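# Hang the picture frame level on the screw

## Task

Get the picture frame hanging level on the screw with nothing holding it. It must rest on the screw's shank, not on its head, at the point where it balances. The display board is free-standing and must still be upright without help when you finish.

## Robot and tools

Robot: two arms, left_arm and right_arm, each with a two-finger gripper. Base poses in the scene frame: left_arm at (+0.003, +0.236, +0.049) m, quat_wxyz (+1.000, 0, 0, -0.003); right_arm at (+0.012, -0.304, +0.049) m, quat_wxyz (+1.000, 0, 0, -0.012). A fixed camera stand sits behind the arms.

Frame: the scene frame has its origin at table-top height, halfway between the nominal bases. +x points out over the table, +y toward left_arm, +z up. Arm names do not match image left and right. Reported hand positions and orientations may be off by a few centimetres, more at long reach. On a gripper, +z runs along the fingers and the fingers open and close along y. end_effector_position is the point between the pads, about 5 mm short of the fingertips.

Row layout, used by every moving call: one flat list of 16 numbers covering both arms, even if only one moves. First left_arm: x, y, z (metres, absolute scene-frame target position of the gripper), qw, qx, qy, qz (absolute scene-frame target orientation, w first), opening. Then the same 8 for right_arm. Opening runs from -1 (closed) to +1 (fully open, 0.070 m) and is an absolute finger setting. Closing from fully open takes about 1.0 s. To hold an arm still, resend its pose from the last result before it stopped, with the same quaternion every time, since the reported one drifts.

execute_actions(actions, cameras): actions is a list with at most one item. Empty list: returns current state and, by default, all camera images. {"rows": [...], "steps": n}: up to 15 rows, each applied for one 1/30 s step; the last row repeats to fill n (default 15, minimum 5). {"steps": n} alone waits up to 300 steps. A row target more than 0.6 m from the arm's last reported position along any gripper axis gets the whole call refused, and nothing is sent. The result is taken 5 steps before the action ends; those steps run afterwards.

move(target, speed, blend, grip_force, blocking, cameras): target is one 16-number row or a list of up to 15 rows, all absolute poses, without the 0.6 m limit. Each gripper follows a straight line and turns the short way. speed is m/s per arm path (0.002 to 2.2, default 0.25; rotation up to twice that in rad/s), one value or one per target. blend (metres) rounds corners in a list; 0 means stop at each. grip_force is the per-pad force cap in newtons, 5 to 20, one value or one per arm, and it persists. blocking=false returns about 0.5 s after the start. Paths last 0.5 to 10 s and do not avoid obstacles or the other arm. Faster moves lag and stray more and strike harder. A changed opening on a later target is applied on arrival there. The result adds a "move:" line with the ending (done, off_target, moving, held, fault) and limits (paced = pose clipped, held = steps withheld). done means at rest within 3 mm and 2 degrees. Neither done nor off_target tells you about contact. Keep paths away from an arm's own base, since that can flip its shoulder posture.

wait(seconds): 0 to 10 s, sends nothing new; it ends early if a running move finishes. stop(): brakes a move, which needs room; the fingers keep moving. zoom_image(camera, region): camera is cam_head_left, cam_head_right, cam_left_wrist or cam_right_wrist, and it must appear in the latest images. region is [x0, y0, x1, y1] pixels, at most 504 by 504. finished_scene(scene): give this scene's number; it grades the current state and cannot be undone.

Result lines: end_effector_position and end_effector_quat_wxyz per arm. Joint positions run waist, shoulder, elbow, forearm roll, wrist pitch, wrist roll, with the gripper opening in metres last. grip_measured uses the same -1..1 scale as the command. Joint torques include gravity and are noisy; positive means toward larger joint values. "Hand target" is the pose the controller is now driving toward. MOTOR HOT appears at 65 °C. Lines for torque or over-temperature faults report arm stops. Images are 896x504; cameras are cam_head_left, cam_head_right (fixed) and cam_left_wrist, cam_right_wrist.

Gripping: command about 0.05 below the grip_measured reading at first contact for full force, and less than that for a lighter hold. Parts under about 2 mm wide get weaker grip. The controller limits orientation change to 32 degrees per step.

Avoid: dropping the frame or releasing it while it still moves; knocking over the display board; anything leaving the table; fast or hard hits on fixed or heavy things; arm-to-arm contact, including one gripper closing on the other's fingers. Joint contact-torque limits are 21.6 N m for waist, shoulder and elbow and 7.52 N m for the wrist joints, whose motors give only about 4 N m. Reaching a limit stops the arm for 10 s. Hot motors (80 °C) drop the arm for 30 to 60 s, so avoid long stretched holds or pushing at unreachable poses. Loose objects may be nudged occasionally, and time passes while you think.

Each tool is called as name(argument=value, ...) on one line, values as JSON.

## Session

execute_actions(actions=[])

zoom_image(camera="cam_head_left", region=[350, 0, 610, 190])

zoom_image(camera="cam_head_right", region=[330, 0, 590, 190])

Scene clock: 0.00 s of 4500.00 s.
left_arm: end_effector_position=(+0.4202, +0.3387, +0.3327) grip_measured=+0.98 end_effector_quat_wxyz=(+0.569, -0.093, +0.773, -0.263) | right_arm: end_effector_position=(+0.0592, +0.1070, +0.2848) grip_measured=+0.98 end_effector_quat_wxyz=(-0.315, +0.854, -0.247, -0.332)
Joint positions: left_arm=[0.682 1.54 -1.063 -1.578 0.957 1.346 0.069] | right_arm=[1.098 1.584 -1.251 0.984 0.989 -1.935 0.069]
Joint torques (N m): no reading
Motor temperatures (°C): left_arm=[30 31 32 32 35 29] | right_arm=[29 30 33 34 38 31]
Hand target: left_arm +0.4202, +0.3387, +0.3327; +0.569, -0.093, +0.773, -0.263 | right_arm +0.0592, +0.1070, +0.2848; -0.315, +0.854, -0.247, -0.332
camera_calibration:
cam_left_wrist: T_world_to_cam=[[-0.138711, -0.855812, 0.498343, 0.185923], [-0.79869, -0.200849, -0.567233, 0.592911], [0.585536, -0.476703, -0.655668, 0.255234], [0, 0, 0, 1]] pos_world=[0.349893, 0.399872, 0.411014]
cam_right_wrist: T_world_to_cam=[[0.659904, 0.664249, 0.35114, -0.209496], [0.748492, -0.621906, -0.230199, 0.0814699], [0.0654668, 0.414735, -0.907584, 0.328533], [0, 0, 0, 1]] pos_world=[0.0557595, 0.0535699, 0.390488]

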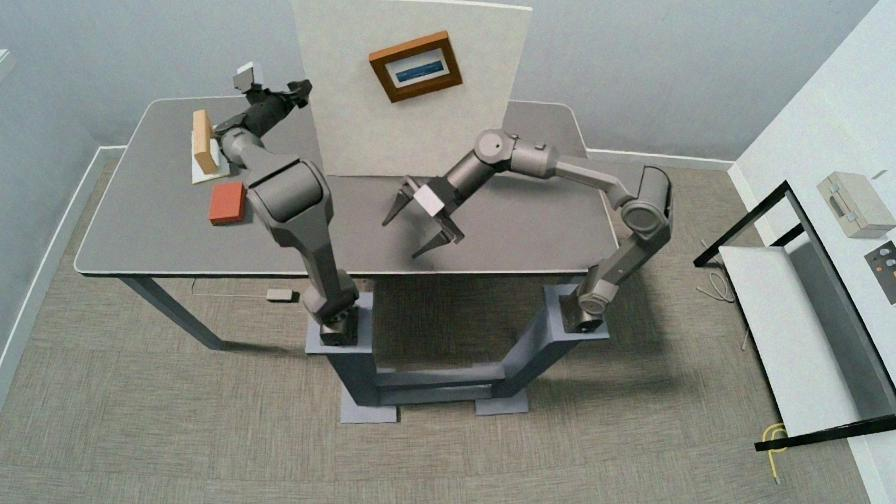

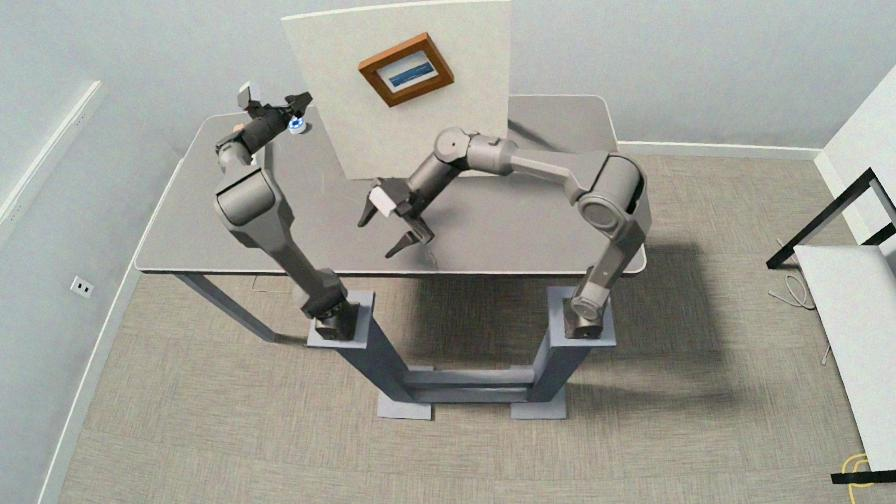

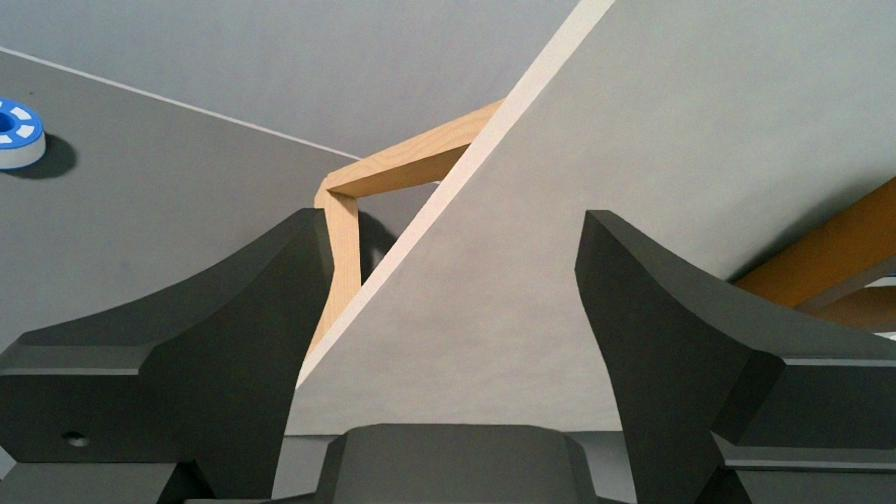

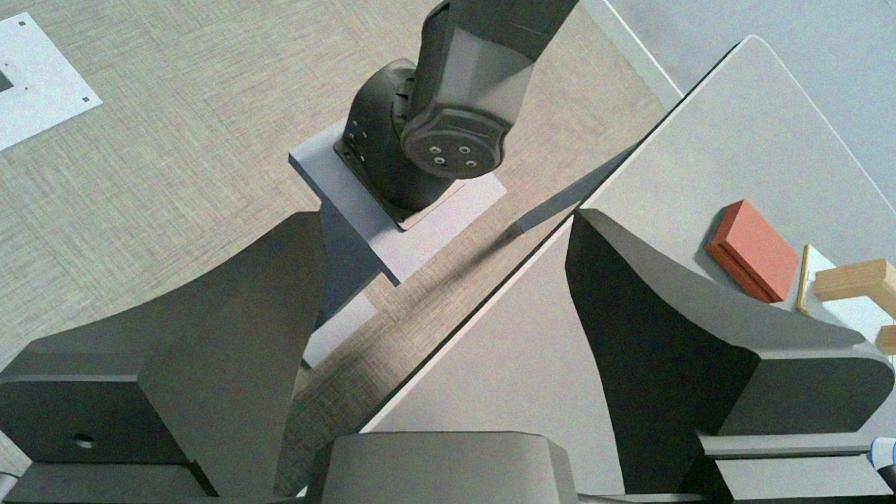

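Scaled by 1.938 from the camera's 896x504 image, which has a finer 1280x720 frame.

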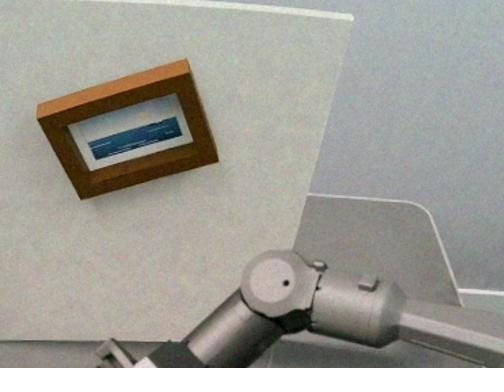

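Scaled by 1.938 from the camera's 896x504 image, which has a finer 1280x720 frame.

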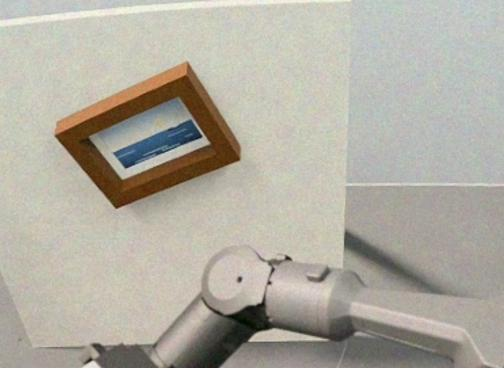

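move(target=[[0.4202,0.3387,0.3327,0.569,-0.093,0.773,-0.263,-1,0.15,-0.03,0.40,-0.266,0.127,-0.954,-0.046,0.98],[0.4202,0.3387,0.3327,0.569,-0.093,0.773,-0.263,-1,0.22,-0.07,0.45,0.749,-0.110,0.643,0.116,0.98]], cameras=["all"])

Scene clock: 8.67 s of 4500.00 s.
left_arm: end_effector_position=(+0.4202, +0.3388, +0.3324) grip_measured=-1.00 end_effector_quat_wxyz=(+0.569, -0.093, +0.773, -0.263) | right_arm: end_effector_position=(+0.2206, -0.0705, +0.4503) grip_measured=+0.98 end_effector_quat_wxyz=(+0.733, -0.127, +0.656, +0.126)
Joint positions: left_arm=[0.682 1.54 -1.062 -1.579 0.956 1.346 0] | right_arm=[1.579 1.092 -0.864 -1.74 1.216 1.743 0.069]
Joint torques (N m): left_arm=[-0.86 -6.7 -2.38 -0.87 0.15 0.03] | right_arm=[0.71 -0.88 -4.57 -1.06 0.16 0.02]
Hand target: left_arm +0.4202, +0.3387, +0.3327; +0.569, -0.093, +0.773, -0.263 | right_arm +0.2204, -0.0701, +0.4501; +0.733, -0.127, +0.656, +0.127
Off the commanded pose: left_arm 0.000 m, 0 deg | right_arm 0.001 m, 3 deg.
joint read past its limit (right arm) — joint 5 (wrist pitch), upper limit.
joint sent to its limit (right arm) — joint 4 (forearm roll), lower limit; joint 5 (wrist pitch), upper limit.
Kept back: nothing.
move: off_target (right_arm)
camera_calibration:
cam_left_wrist: T_world_to_cam=[[-0.13746, -0.855525, 0.49918, 0.185198], [-0.798695, -0.202328, -0.566701, 0.593112], [0.585825, -0.476592, -0.655492, 0.254991], [0, 0, 0, 1]] pos_world=[0.349793, 0.399971, 0.410814]
cam_right_wrist: T_world_to_cam=[[0.346906, -0.937709, -0.0189341, -0.133445], [-0.494841, -0.165843, -0.853012, 0.475241], [0.796736, 0.305284, -0.521548, 0.198983], [0, 0, 0, 1]] pos_world=[0.122925, -0.107064, 0.506638]

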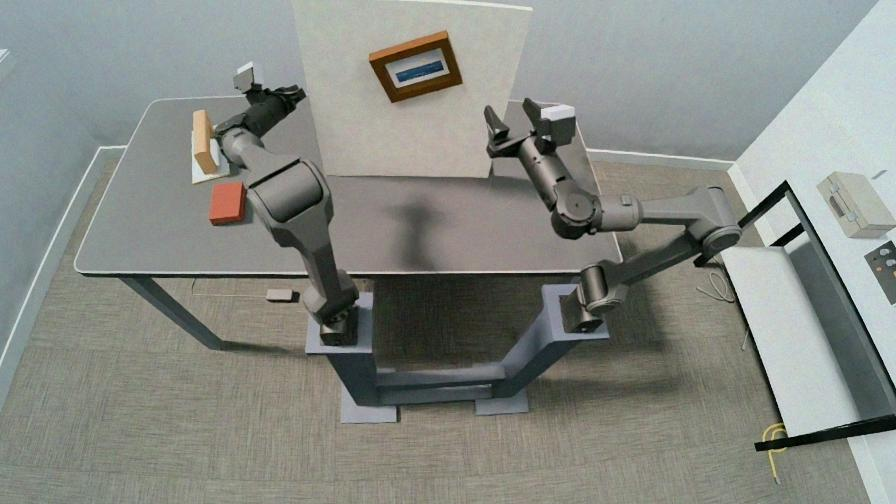

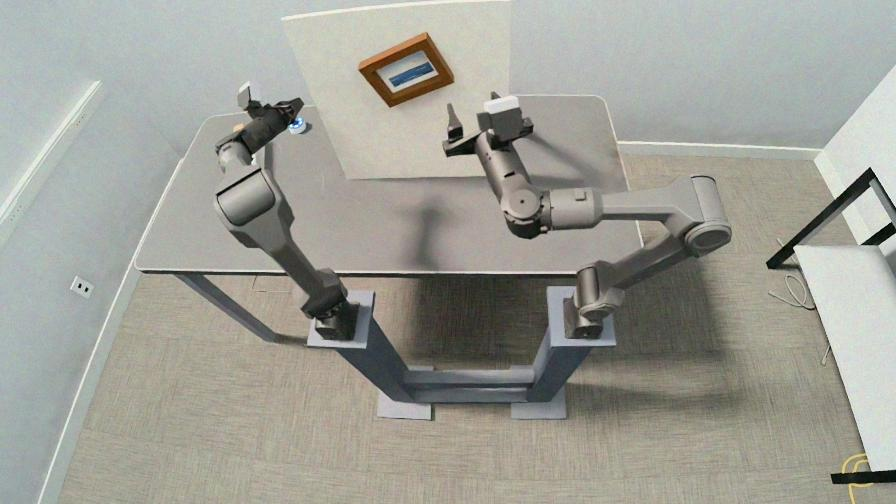

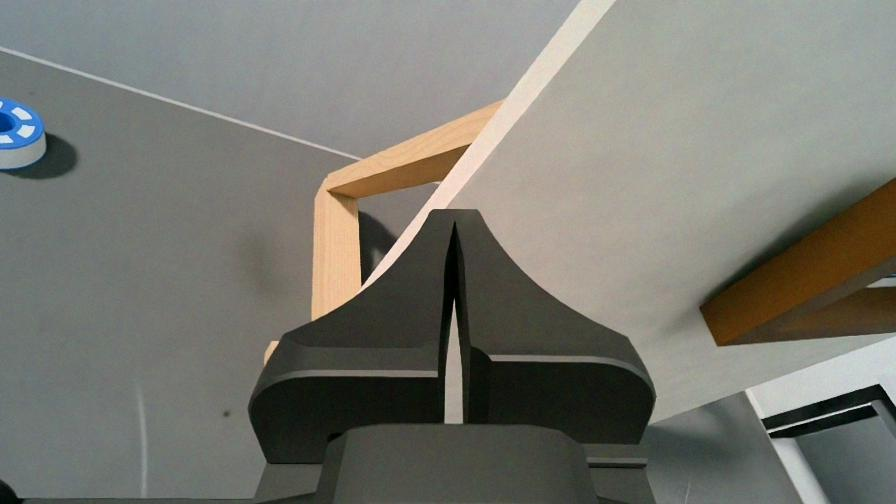

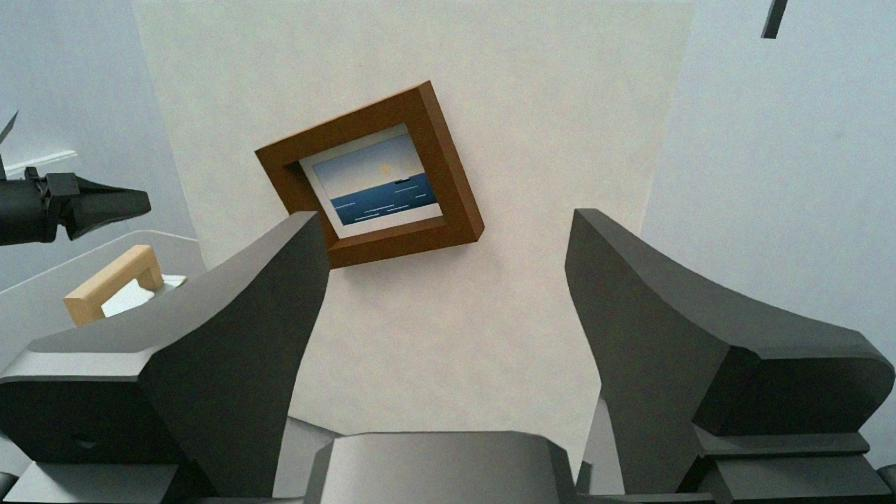

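move(target=[[0.40,0.24,0.378,0.66,0.19,0.70,-0.18,-1,0.2204,-0.0701,0.4501,0.733,-0.127,0.656,0.127,0.98],[0.438,0.205,0.376,0.66,0.19,0.70,-0.18,-1,0.2204,-0.0701,0.4501,0.733,-0.127,0.656,0.127,0.98]], speed=0.12, cameras=["cam_left_wrist","cam_right_wrist","cam_head_left"])

zoom_image(camera="cam_right_wrist", region=[180, 60, 380, 240])

Scene clock: 13.27 s of 4500.00 s.
left_arm: end_effector_position=(+0.4384, +0.2049, +0.3763) grip_measured=-1.00 end_effector_quat_wxyz=(+0.653, +0.196, +0.708, -0.181) | right_arm: end_effector_position=(+0.2204, -0.0701, +0.4501) grip_measured=+0.98 end_effector_quat_wxyz=(+0.733, -0.127, +0.656, +0.127)
Joint positions: left_arm=[0.329 1.487 -1.063 -1.752 0.879 1.943 0] | right_arm=[1.58 1.093 -0.864 -1.74 1.216 1.744 0.069]
Joint torques (N m): left_arm=[0.36 -5.63 -2.63 -0.62 0.52 -0.12] | right_arm=[-0.47 -1.34 -3.84 -1 0.01 0.25]
Hand target: left_arm +0.4380, +0.2051, +0.3762; +0.653, +0.195, +0.708, -0.181 | right_arm +0.2204, -0.0701, +0.4501; +0.733, -0.127, +0.656, +0.127
Off the commanded pose: left_arm 0.000 m, 1 deg | right_arm 0.000 m, 0 deg.
joint read past its limit (left arm) — joint 4 (forearm roll), lower limit.
joint sent to its limit (left arm) — joint 4 (forearm roll), lower limit.
joint sent to its limit (right arm) — joint 4 (forearm roll), lower limit; joint 5 (wrist pitch), upper limit.
Kept back: nothing.
move: done
camera_calibration:
cam_left_wrist: T_world_to_cam=[[-0.494694, -0.868989, -0.0116338, 0.402901], [-0.538357, 0.316928, -0.780851, 0.465498], [0.682238, -0.38002, -0.624609, 0.135532], [0, 0, 0, 1]] pos_world=[0.357452, 0.254092, 0.452826]
cam_right_wrist: T_world_to_cam=[[0.347777, -0.937386, -0.0189589, -0.133154], [-0.49499, -0.166397, -0.852817, 0.474966], [0.796264, 0.305974, -0.521866, 0.199291], [0, 0, 0, 1]] pos_world=[0.122723, -0.106762, 0.506537]
Images, in order (width x height): cam_head_left 896x504, cam_left_wrist 896x504, cam_right_wrist 896x504.

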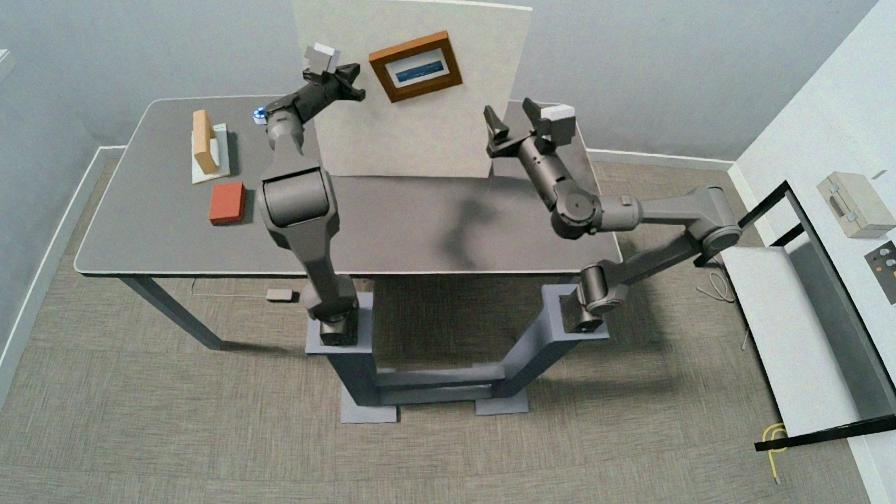

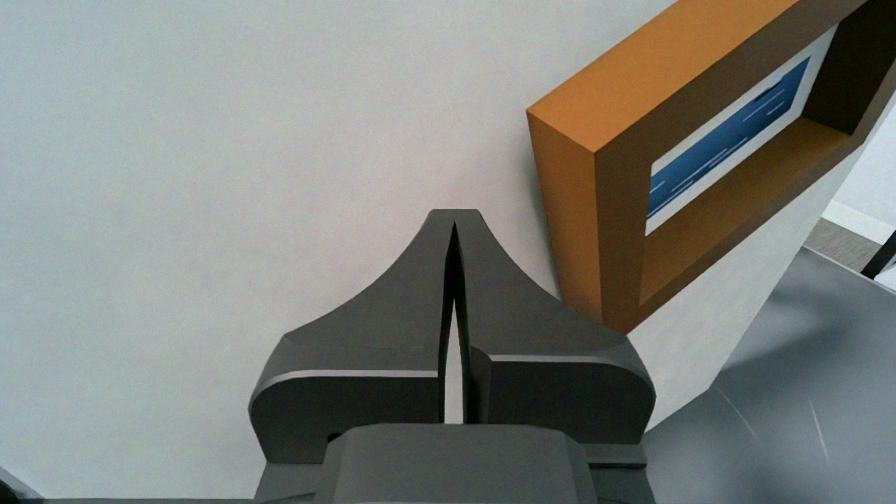

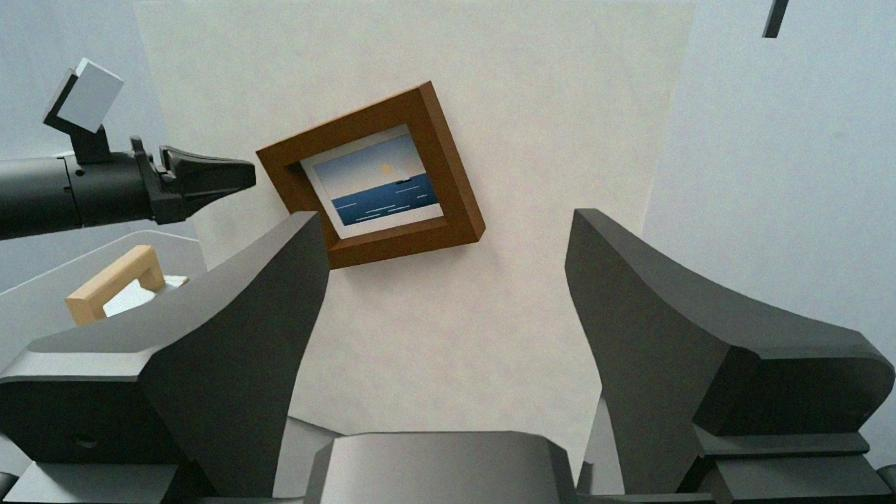

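Scaled by 2.520 from the camera's 896x504 image, which has a finer 1280x720 frame.

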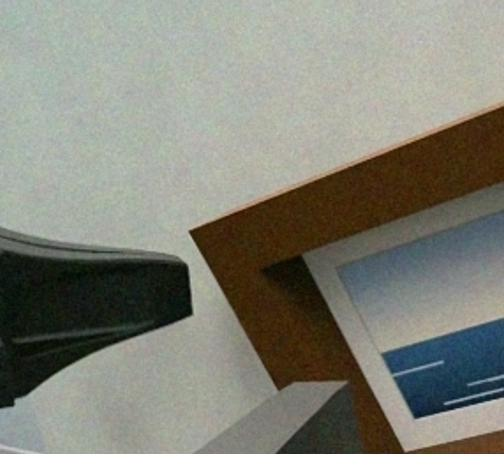

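move(target=[[0.430,0.196,0.378,0.653,0.195,0.708,-0.181,-1,0.2204,-0.0701,0.4501,0.733,-0.127,0.656,0.127,0.98]], speed=0.05, cameras=["cam_left_wrist","cam_right_wrist"])

zoom_image(camera="cam_right_wrist", region=[180, 60, 380, 240])

zoom_image(camera="cam_left_wrist", region=[400, 80, 640, 280])

Scene clock: 14.93 s of 4500.00 s.
left_arm: end_effector_position=(+0.4299, +0.1960, +0.3783) grip_measured=-1.00 end_effector_quat_wxyz=(+0.653, +0.196, +0.709, -0.181) | right_arm: end_effector_position=(+0.2204, -0.0701, +0.4501) grip_measured=+0.98 end_effector_quat_wxyz=(+0.733, -0.127, +0.656, +0.127)
Joint positions: left_arm=[0.306 1.447 -1.032 -1.752 0.855 1.934 0] | right_arm=[1.58 1.093 -0.864 -1.74 1.216 1.744 0.069]
Joint torques (N m): left_arm=[-0.35 -5.45 -2.78 -0.66 0.26 -0.18] | right_arm=[-0.45 -1.66 -3.51 -1 0.01 0.24]
Hand target: left_arm +0.4300, +0.1960, +0.3781; +0.652, +0.196, +0.709, -0.181 | right_arm +0.2204, -0.0701, +0.4501; +0.733, -0.127, +0.656, +0.127
Off the commanded pose: left_arm 0.000 m, 0 deg | right_arm 0.000 m, 0 deg.
joint sent to its limit (left arm) — joint 4 (forearm roll), lower limit.
joint sent to its limit (right arm) — joint 4 (forearm roll), lower limit; joint 5 (wrist pitch), upper limit.
Kept back: nothing.
move: done
camera_calibration:
cam_left_wrist: T_world_to_cam=[[-0.494857, -0.868894, -0.0118293, 0.391072], [-0.539972, 0.318136, -0.779243, 0.46508], [0.680843, -0.379226, -0.62661, 0.140421], [0, 0, 0, 1]] pos_world=[0.34905, 0.245093, 0.455026]
cam_right_wrist: T_world_to_cam=[[0.347777, -0.937386, -0.0189589, -0.133154], [-0.49499, -0.166397, -0.852817, 0.474966], [0.796264, 0.305974, -0.521866, 0.199291], [0, 0, 0, 1]] pos_world=[0.122723, -0.106762, 0.506537]
Images, in order (width x height): cam_left_wrist 896x504, cam_right_wrist 896x504.

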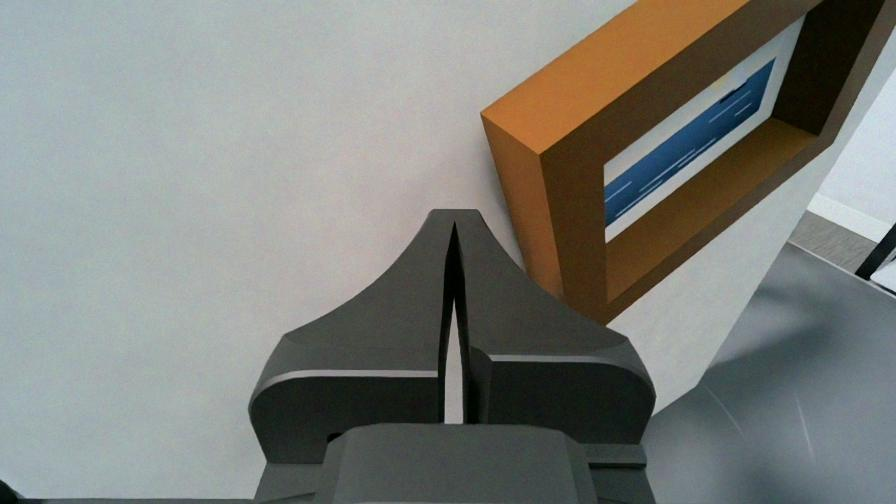

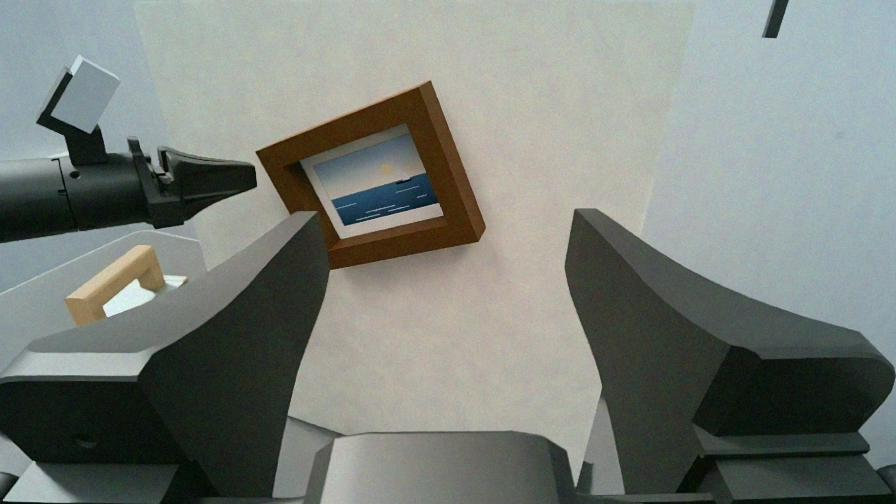

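Scaled by 2.520 from the camera's 896x504 image, which has a finer 1280x720 frame.

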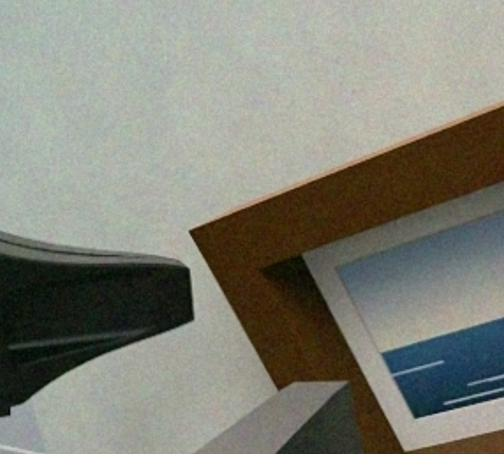

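Scaled by 2.100 from the camera's 896x504 image, which has a finer 1280x720 frame.

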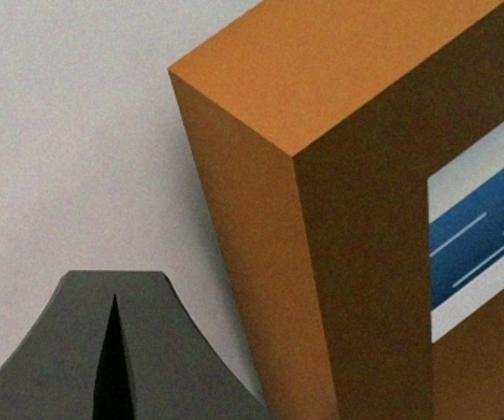

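move(target=[[0.417,0.190,0.378,0.653,0.195,0.708,-0.181,-1,0.2204,-0.0701,0.4501,0.733,-0.127,0.656,0.127,0.98]], speed=0.05, cameras=["cam_left_wrist","cam_right_wrist"])

zoom_image(camera="cam_right_wrist", region=[180, 60, 380, 240])

zoom_image(camera="cam_left_wrist", region=[400, 80, 640, 280])

Scene clock: 15.93 s of 4500.00 s.
left_arm: end_effector_position=(+0.4168, +0.1902, +0.3782) grip_measured=-1.00 end_effector_quat_wxyz=(+0.652, +0.196, +0.710, -0.181) | right_arm: end_effector_position=(+0.2204, -0.0701, +0.4501) grip_measured=+0.98 end_effector_quat_wxyz=(+0.733, -0.127, +0.656, +0.127)
Joint positions: left_arm=[0.298 1.397 -0.984 -1.752 0.848 1.932 0] | right_arm=[1.58 1.093 -0.864 -1.74 1.216 1.744 0.069]
Joint torques (N m): left_arm=[-0.62 -5.27 -2.86 -0.84 0.18 -0.19] | right_arm=[-0.48 -1.83 -3.5 -1 0.01 0.25]
Hand target: left_arm +0.4170, +0.1901, +0.3781; +0.652, +0.196, +0.710, -0.181 | right_arm +0.2204, -0.0701, +0.4501; +0.733, -0.127, +0.656, +0.127
Off the commanded pose: left_arm 0.000 m, 0 deg | right_arm 0.000 m, 0 deg.
joint sent to its limit (left arm) — joint 4 (forearm roll), lower limit.
joint sent to its limit (right arm) — joint 4 (forearm roll), lower limit; joint 5 (wrist pitch), upper limit.
Kept back: nothing.
move: done
camera_calibration:
cam_left_wrist: T_world_to_cam=[[-0.495102, -0.868752, -0.0119973, 0.379688], [-0.540818, 0.318961, -0.778319, 0.459735], [0.679993, -0.378859, -0.627754, 0.147749], [0, 0, 0, 1]] pos_world=[0.336149, 0.239194, 0.455126]
cam_right_wrist: T_world_to_cam=[[0.347777, -0.937386, -0.0189589, -0.133154], [-0.49499, -0.166397, -0.852817, 0.474966], [0.796264, 0.305974, -0.521866, 0.199291], [0, 0, 0, 1]] pos_world=[0.122723, -0.106762, 0.506537]
Images, in order (width x height): cam_left_wrist 896x504, cam_right_wrist 896x504.

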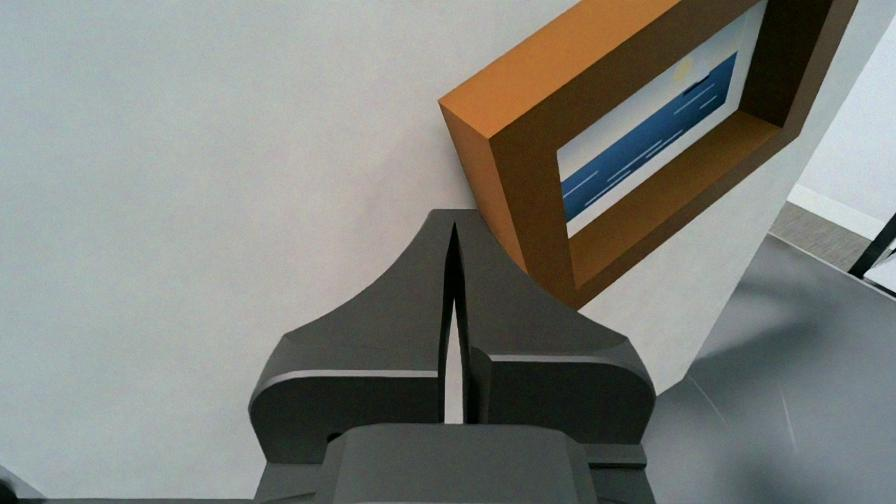

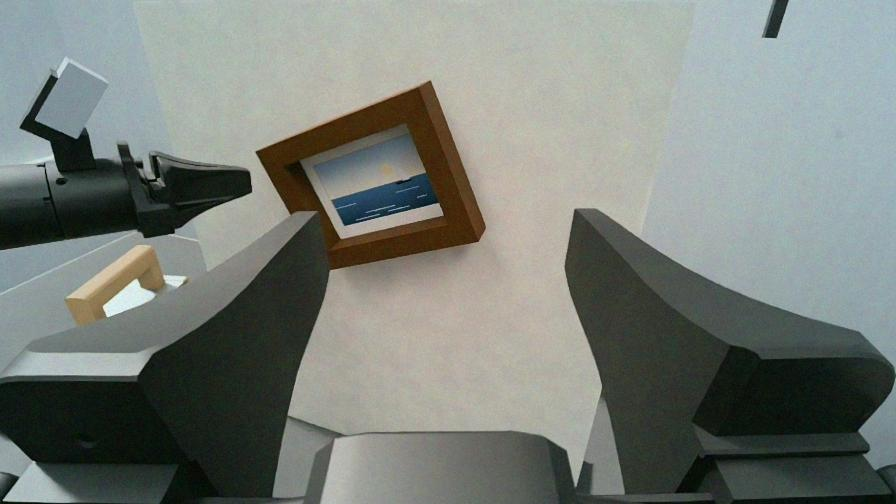

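Scaled by 2.520 from the camera's 896x504 image, which has a finer 1280x720 frame.

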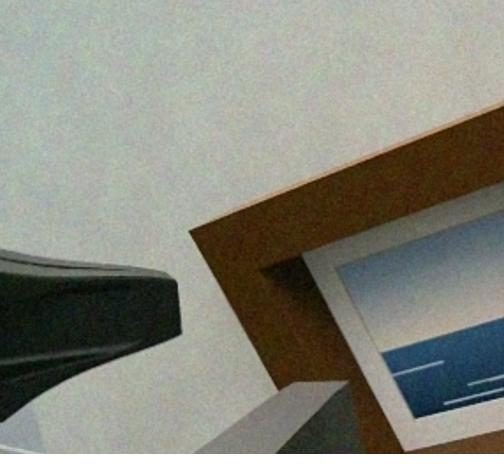

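Scaled by 2.100 from the camera's 896x504 image, which has a finer 1280x720 frame.

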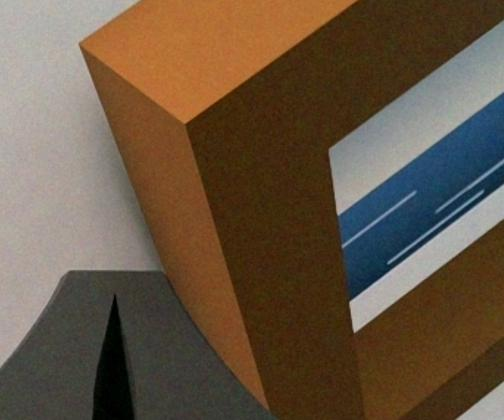

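move(target=[[0.417,0.177,0.386,0.653,0.195,0.708,-0.181,-1,0.2204,-0.0701,0.4501,0.733,-0.127,0.656,0.127,0.98]], speed=0.04, cameras=["cam_left_wrist","cam_right_wrist"])

zoom_image(camera="cam_right_wrist", region=[180, 60, 380, 240])

zoom_image(camera="cam_left_wrist", region=[400, 80, 640, 280])

Scene clock: 16.97 s of 4500.00 s.
left_arm: end_effector_position=(+0.4170, +0.1768, +0.3860) grip_measured=-1.00 end_effector_quat_wxyz=(+0.653, +0.195, +0.709, -0.181) | right_arm: end_effector_position=(+0.2204, -0.0701, +0.4501) grip_measured=+0.98 end_effector_quat_wxyz=(+0.733, -0.127, +0.656, +0.127)
Joint positions: left_arm=[0.242 1.379 -0.997 -1.752 0.79 1.904 0] | right_arm=[1.58 1.093 -0.864 -1.74 1.216 1.744 0.069]
Joint torques (N m): left_arm=[0.3 -5.52 -3.34 -0.74 0.41 -0.07] | right_arm=[-0.51 -2.02 -3.49 -0.99 0.01 0.24]
Hand target: left_arm +0.4170, +0.1770, +0.3861; +0.653, +0.196, +0.709, -0.181 | right_arm +0.2204, -0.0701, +0.4501; +0.733, -0.127, +0.656, +0.127
Off the commanded pose: left_arm 0.000 m, 0 deg | right_arm 0.000 m, 0 deg.
joint sent to its limit (left arm) — joint 4 (forearm roll), lower limit.
joint sent to its limit (right arm) — joint 4 (forearm roll), lower limit; joint 5 (wrist pitch), upper limit.
Kept back: nothing.
move: done
camera_calibration:
cam_left_wrist: T_world_to_cam=[[-0.494781, -0.86895, -0.010825, 0.367668], [-0.540144, 0.317269, -0.779478, 0.470639], [0.680761, -0.379824, -0.626337, 0.146715], [0, 0, 0, 1]] pos_world=[0.33625, 0.225892, 0.462726]
cam_right_wrist: T_world_to_cam=[[0.347777, -0.937386, -0.0189589, -0.133154], [-0.49499, -0.166397, -0.852817, 0.474966], [0.796264, 0.305974, -0.521866, 0.199291], [0, 0, 0, 1]] pos_world=[0.122723, -0.106762, 0.506537]
Images, in order (width x height): cam_left_wrist 896x504, cam_right_wrist 896x504.

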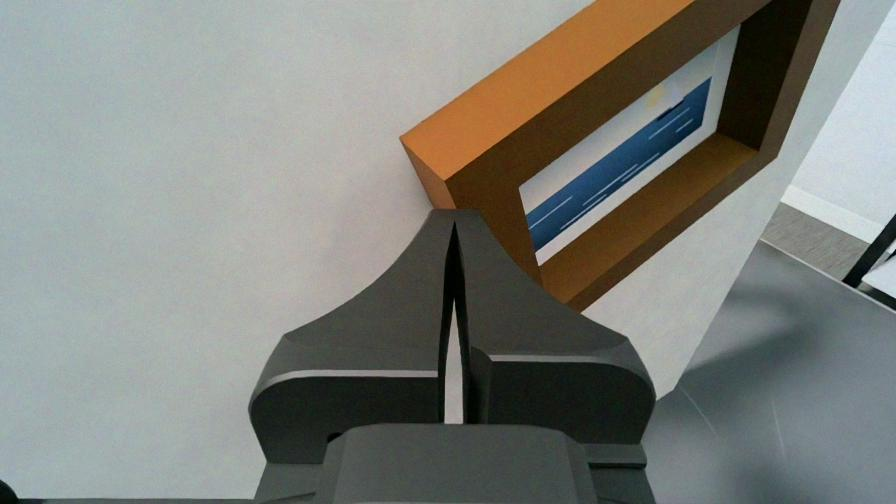

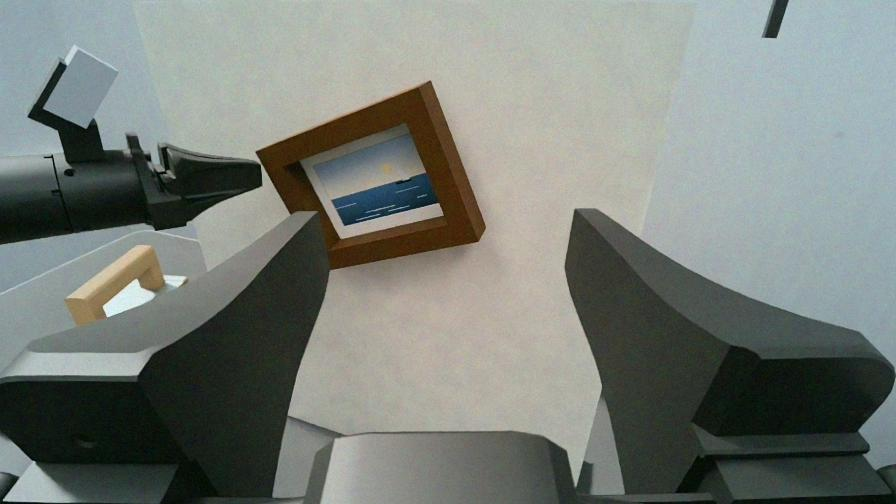

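Scaled by 2.520 from the camera's 896x504 image, which has a finer 1280x720 frame.

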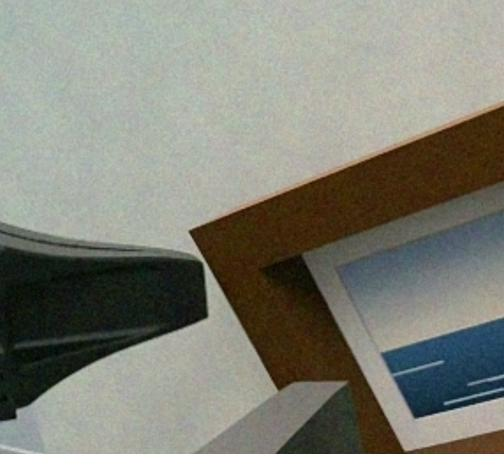

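Scaled by 2.100 from the camera's 896x504 image, which has a finer 1280x720 frame.

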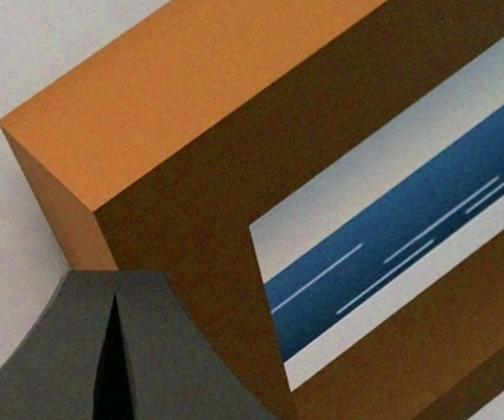

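move(target=[[0.427,0.179,0.384,0.653,0.195,0.708,-0.181,-1,0.2204,-0.0701,0.4501,0.733,-0.127,0.656,0.127,0.98],[0.427,0.168,0.388,0.653,0.195,0.708,-0.181,-1,0.2204,-0.0701,0.4501,0.733,-0.127,0.656,0.127,0.98]], speed=0.03, cameras=["cam_left_wrist","cam_right_wrist"])

zoom_image(camera="cam_right_wrist", region=[180, 60, 380, 240])

zoom_image(camera="cam_left_wrist", region=[400, 80, 640, 280])

Scene clock: 18.70 s of 4500.00 s.
left_arm: end_effector_position=(+0.4270, +0.1676, +0.3882) grip_measured=-1.00 end_effector_quat_wxyz=(+0.650, +0.198, +0.711, -0.182) | right_arm: end_effector_position=(+0.2204, -0.0701, +0.4501) grip_measured=+0.98 end_effector_quat_wxyz=(+0.733, -0.127, +0.656, +0.127)
Joint positions: left_arm=[0.197 1.407 -1.037 -1.751 0.747 1.893 0] | right_arm=[1.58 1.093 -0.864 -1.74 1.216 1.744 0.069]
Joint torques (N m): left_arm=[-2.05 -6.15 -3.79 -0.86 0.71 -0.11] | right_arm=[-0.47 -2.31 -3.52 -0.99 0.01 0.24]
Hand target: left_arm +0.4270, +0.1681, +0.3882; +0.651, +0.197, +0.711, -0.181 | right_arm +0.2204, -0.0701, +0.4501; +0.733, -0.127, +0.656, +0.127
Off the commanded pose: left_arm 0.000 m, 1 deg | right_arm 0.000 m, 0 deg.
joint sent to its limit (left arm) — joint 4 (forearm roll), lower limit.
joint sent to its limit (right arm) — joint 4 (forearm roll), lower limit; joint 5 (wrist pitch), upper limit.
Kept back: nothing.
move: done
camera_calibration:
cam_left_wrist: T_world_to_cam=[[-0.497984, -0.867097, -0.0124467, 0.366313], [-0.542026, 0.322431, -0.776045, 0.479214], [0.67692, -0.379711, -0.630554, 0.141105], [0, 0, 0, 1]] pos_world=[0.346647, 0.216694, 0.465425]
cam_right_wrist: T_world_to_cam=[[0.347777, -0.937386, -0.0189589, -0.133154], [-0.49499, -0.166397, -0.852817, 0.474966], [0.796264, 0.305974, -0.521866, 0.199291], [0, 0, 0, 1]] pos_world=[0.122723, -0.106762, 0.506537]
Images, in order (width x height): cam_left_wrist 896x504, cam_right_wrist 896x504.

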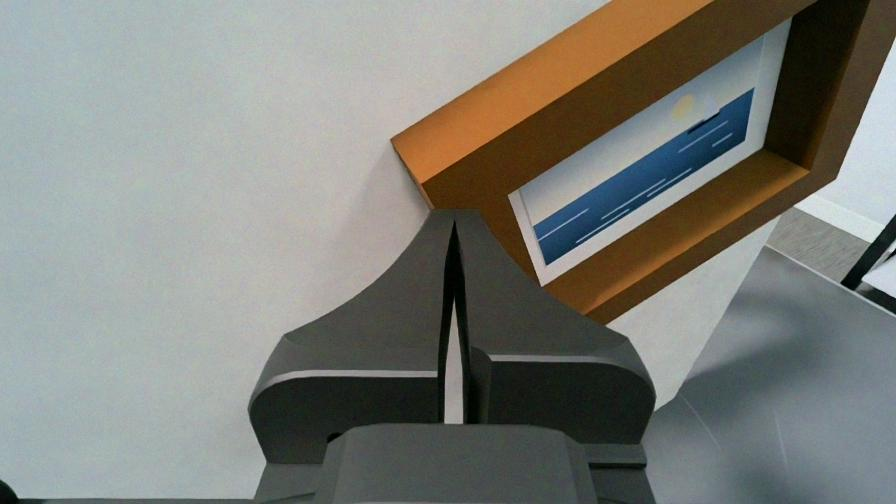

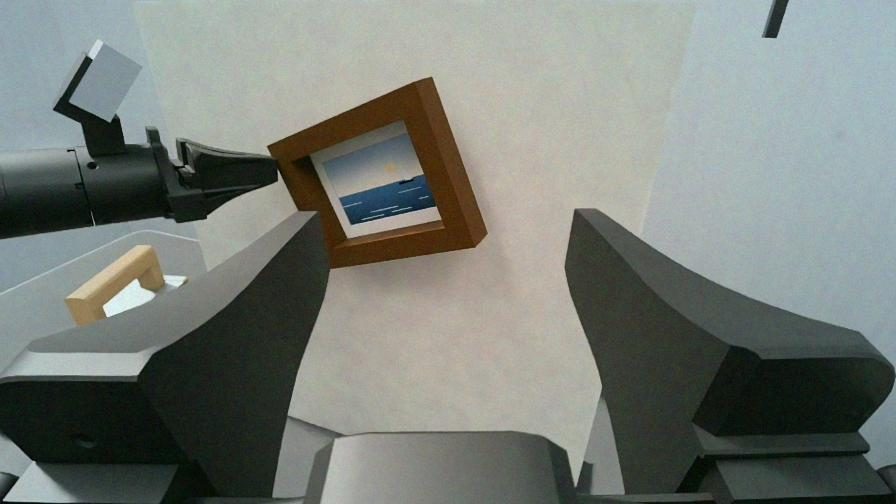

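Scaled by 2.520 from the camera's 896x504 image, which has a finer 1280x720 frame.

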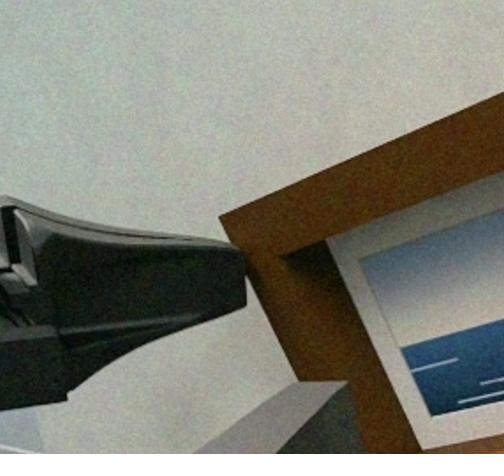

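Scaled by 2.100 from the camera's 896x504 image, which has a finer 1280x720 frame.

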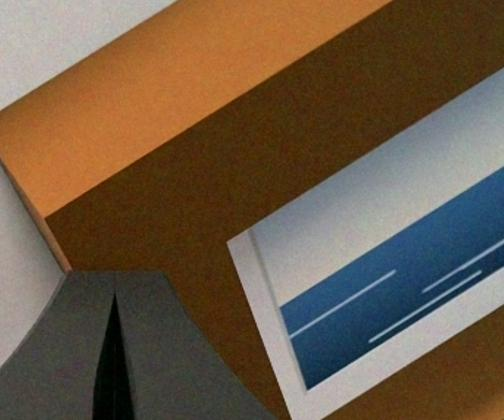

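move(target=[[0.420,0.185,0.384,0.653,0.195,0.708,-0.181,-1,0.2204,-0.0701,0.4501,0.733,-0.127,0.656,0.127,0.98],[0.436,0.190,0.384,0.653,0.195,0.708,-0.181,-1,0.2204,-0.0701,0.4501,0.733,-0.127,0.656,0.127,0.98]], speed=0.04, cameras=["cam_left_wrist","cam_right_wrist"])

zoom_image(camera="cam_right_wrist", region=[180, 60, 380, 240])

zoom_image(camera="cam_left_wrist", region=[400, 80, 640, 280])

Scene clock: 20.30 s of 4500.00 s.
left_arm: end_effector_position=(+0.4362, +0.1898, +0.3840) grip_measured=-1.00 end_effector_quat_wxyz=(+0.653, +0.195, +0.709, -0.181) | right_arm: end_effector_position=(+0.2204, -0.0701, +0.4501) grip_measured=+0.98 end_effector_quat_wxyz=(+0.733, -0.127, +0.656, +0.127)
Joint positions: left_arm=[0.274 1.458 -1.064 -1.751 0.822 1.915 0] | right_arm=[1.58 1.093 -0.864 -1.74 1.216 1.744 0.069]
Joint torques (N m): left_arm=[0.52 -5.4 -2.79 -0.54 0.49 -0.16] | right_arm=[-0.45 -2.58 -3.49 -1.01 0.02 0.22]
Hand target: left_arm +0.4360, +0.1900, +0.3840; +0.654, +0.195, +0.709, -0.181 | right_arm +0.2204, -0.0701, +0.4501; +0.733, -0.127, +0.656, +0.127
Off the commanded pose: left_arm 0.000 m, 0 deg | right_arm 0.000 m, 0 deg.
joint sent to its limit (right arm) — joint 4 (forearm roll), lower limit; joint 5 (wrist pitch), upper limit.
Kept back: nothing.
move: done
camera_calibration:
cam_left_wrist: T_world_to_cam=[[-0.494167, -0.869293, -0.0113803, 0.388548], [-0.538677, 0.316444, -0.780827, 0.47533], [0.682368, -0.379728, -0.624644, 0.136004], [0, 0, 0, 1]] pos_world=[0.355252, 0.238992, 0.460526]
cam_right_wrist: T_world_to_cam=[[0.347777, -0.937386, -0.0189589, -0.133154], [-0.49499, -0.166397, -0.852817, 0.474966], [0.796264, 0.305974, -0.521866, 0.199291], [0, 0, 0, 1]] pos_world=[0.122723, -0.106762, 0.506537]
Images, in order (width x height): cam_left_wrist 896x504, cam_right_wrist 896x504.

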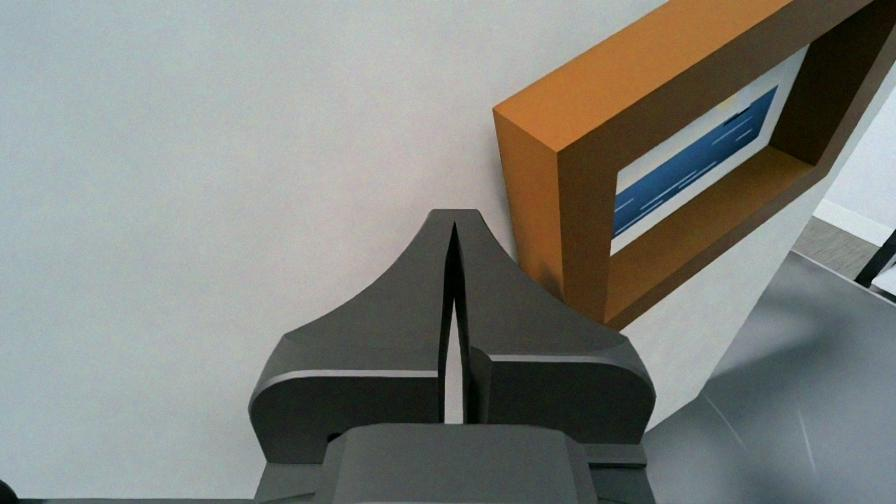

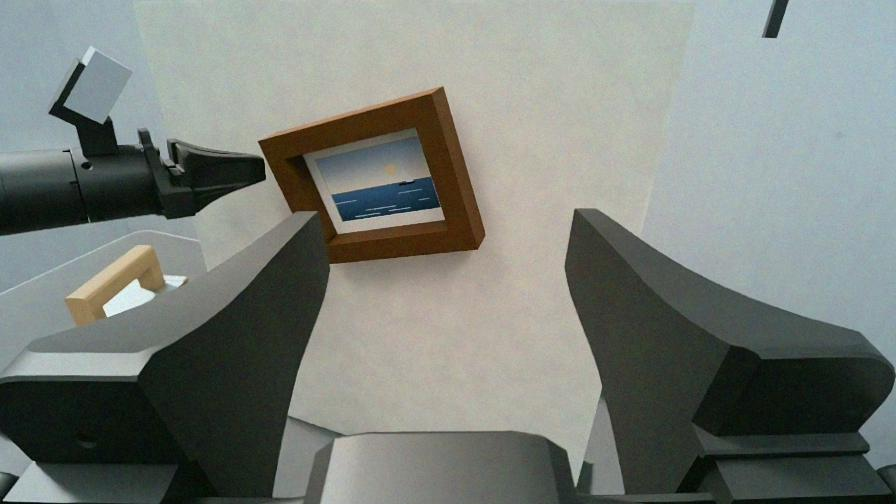

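Scaled by 2.520 from the camera's 896x504 image, which has a finer 1280x720 frame.

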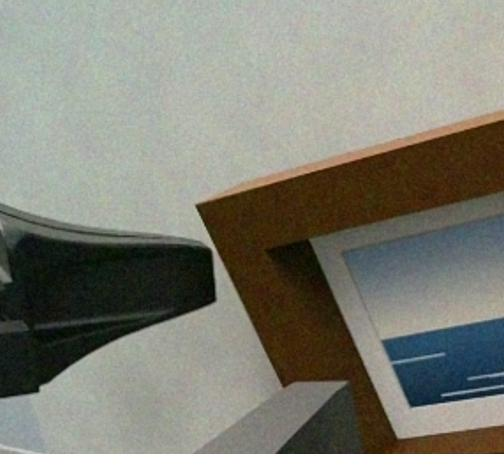

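Scaled by 2.100 from the camera's 896x504 image, which has a finer 1280x720 frame.

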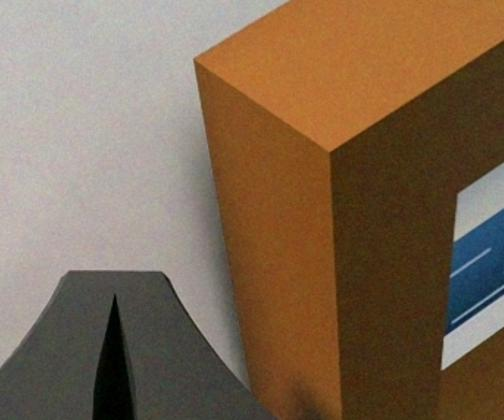

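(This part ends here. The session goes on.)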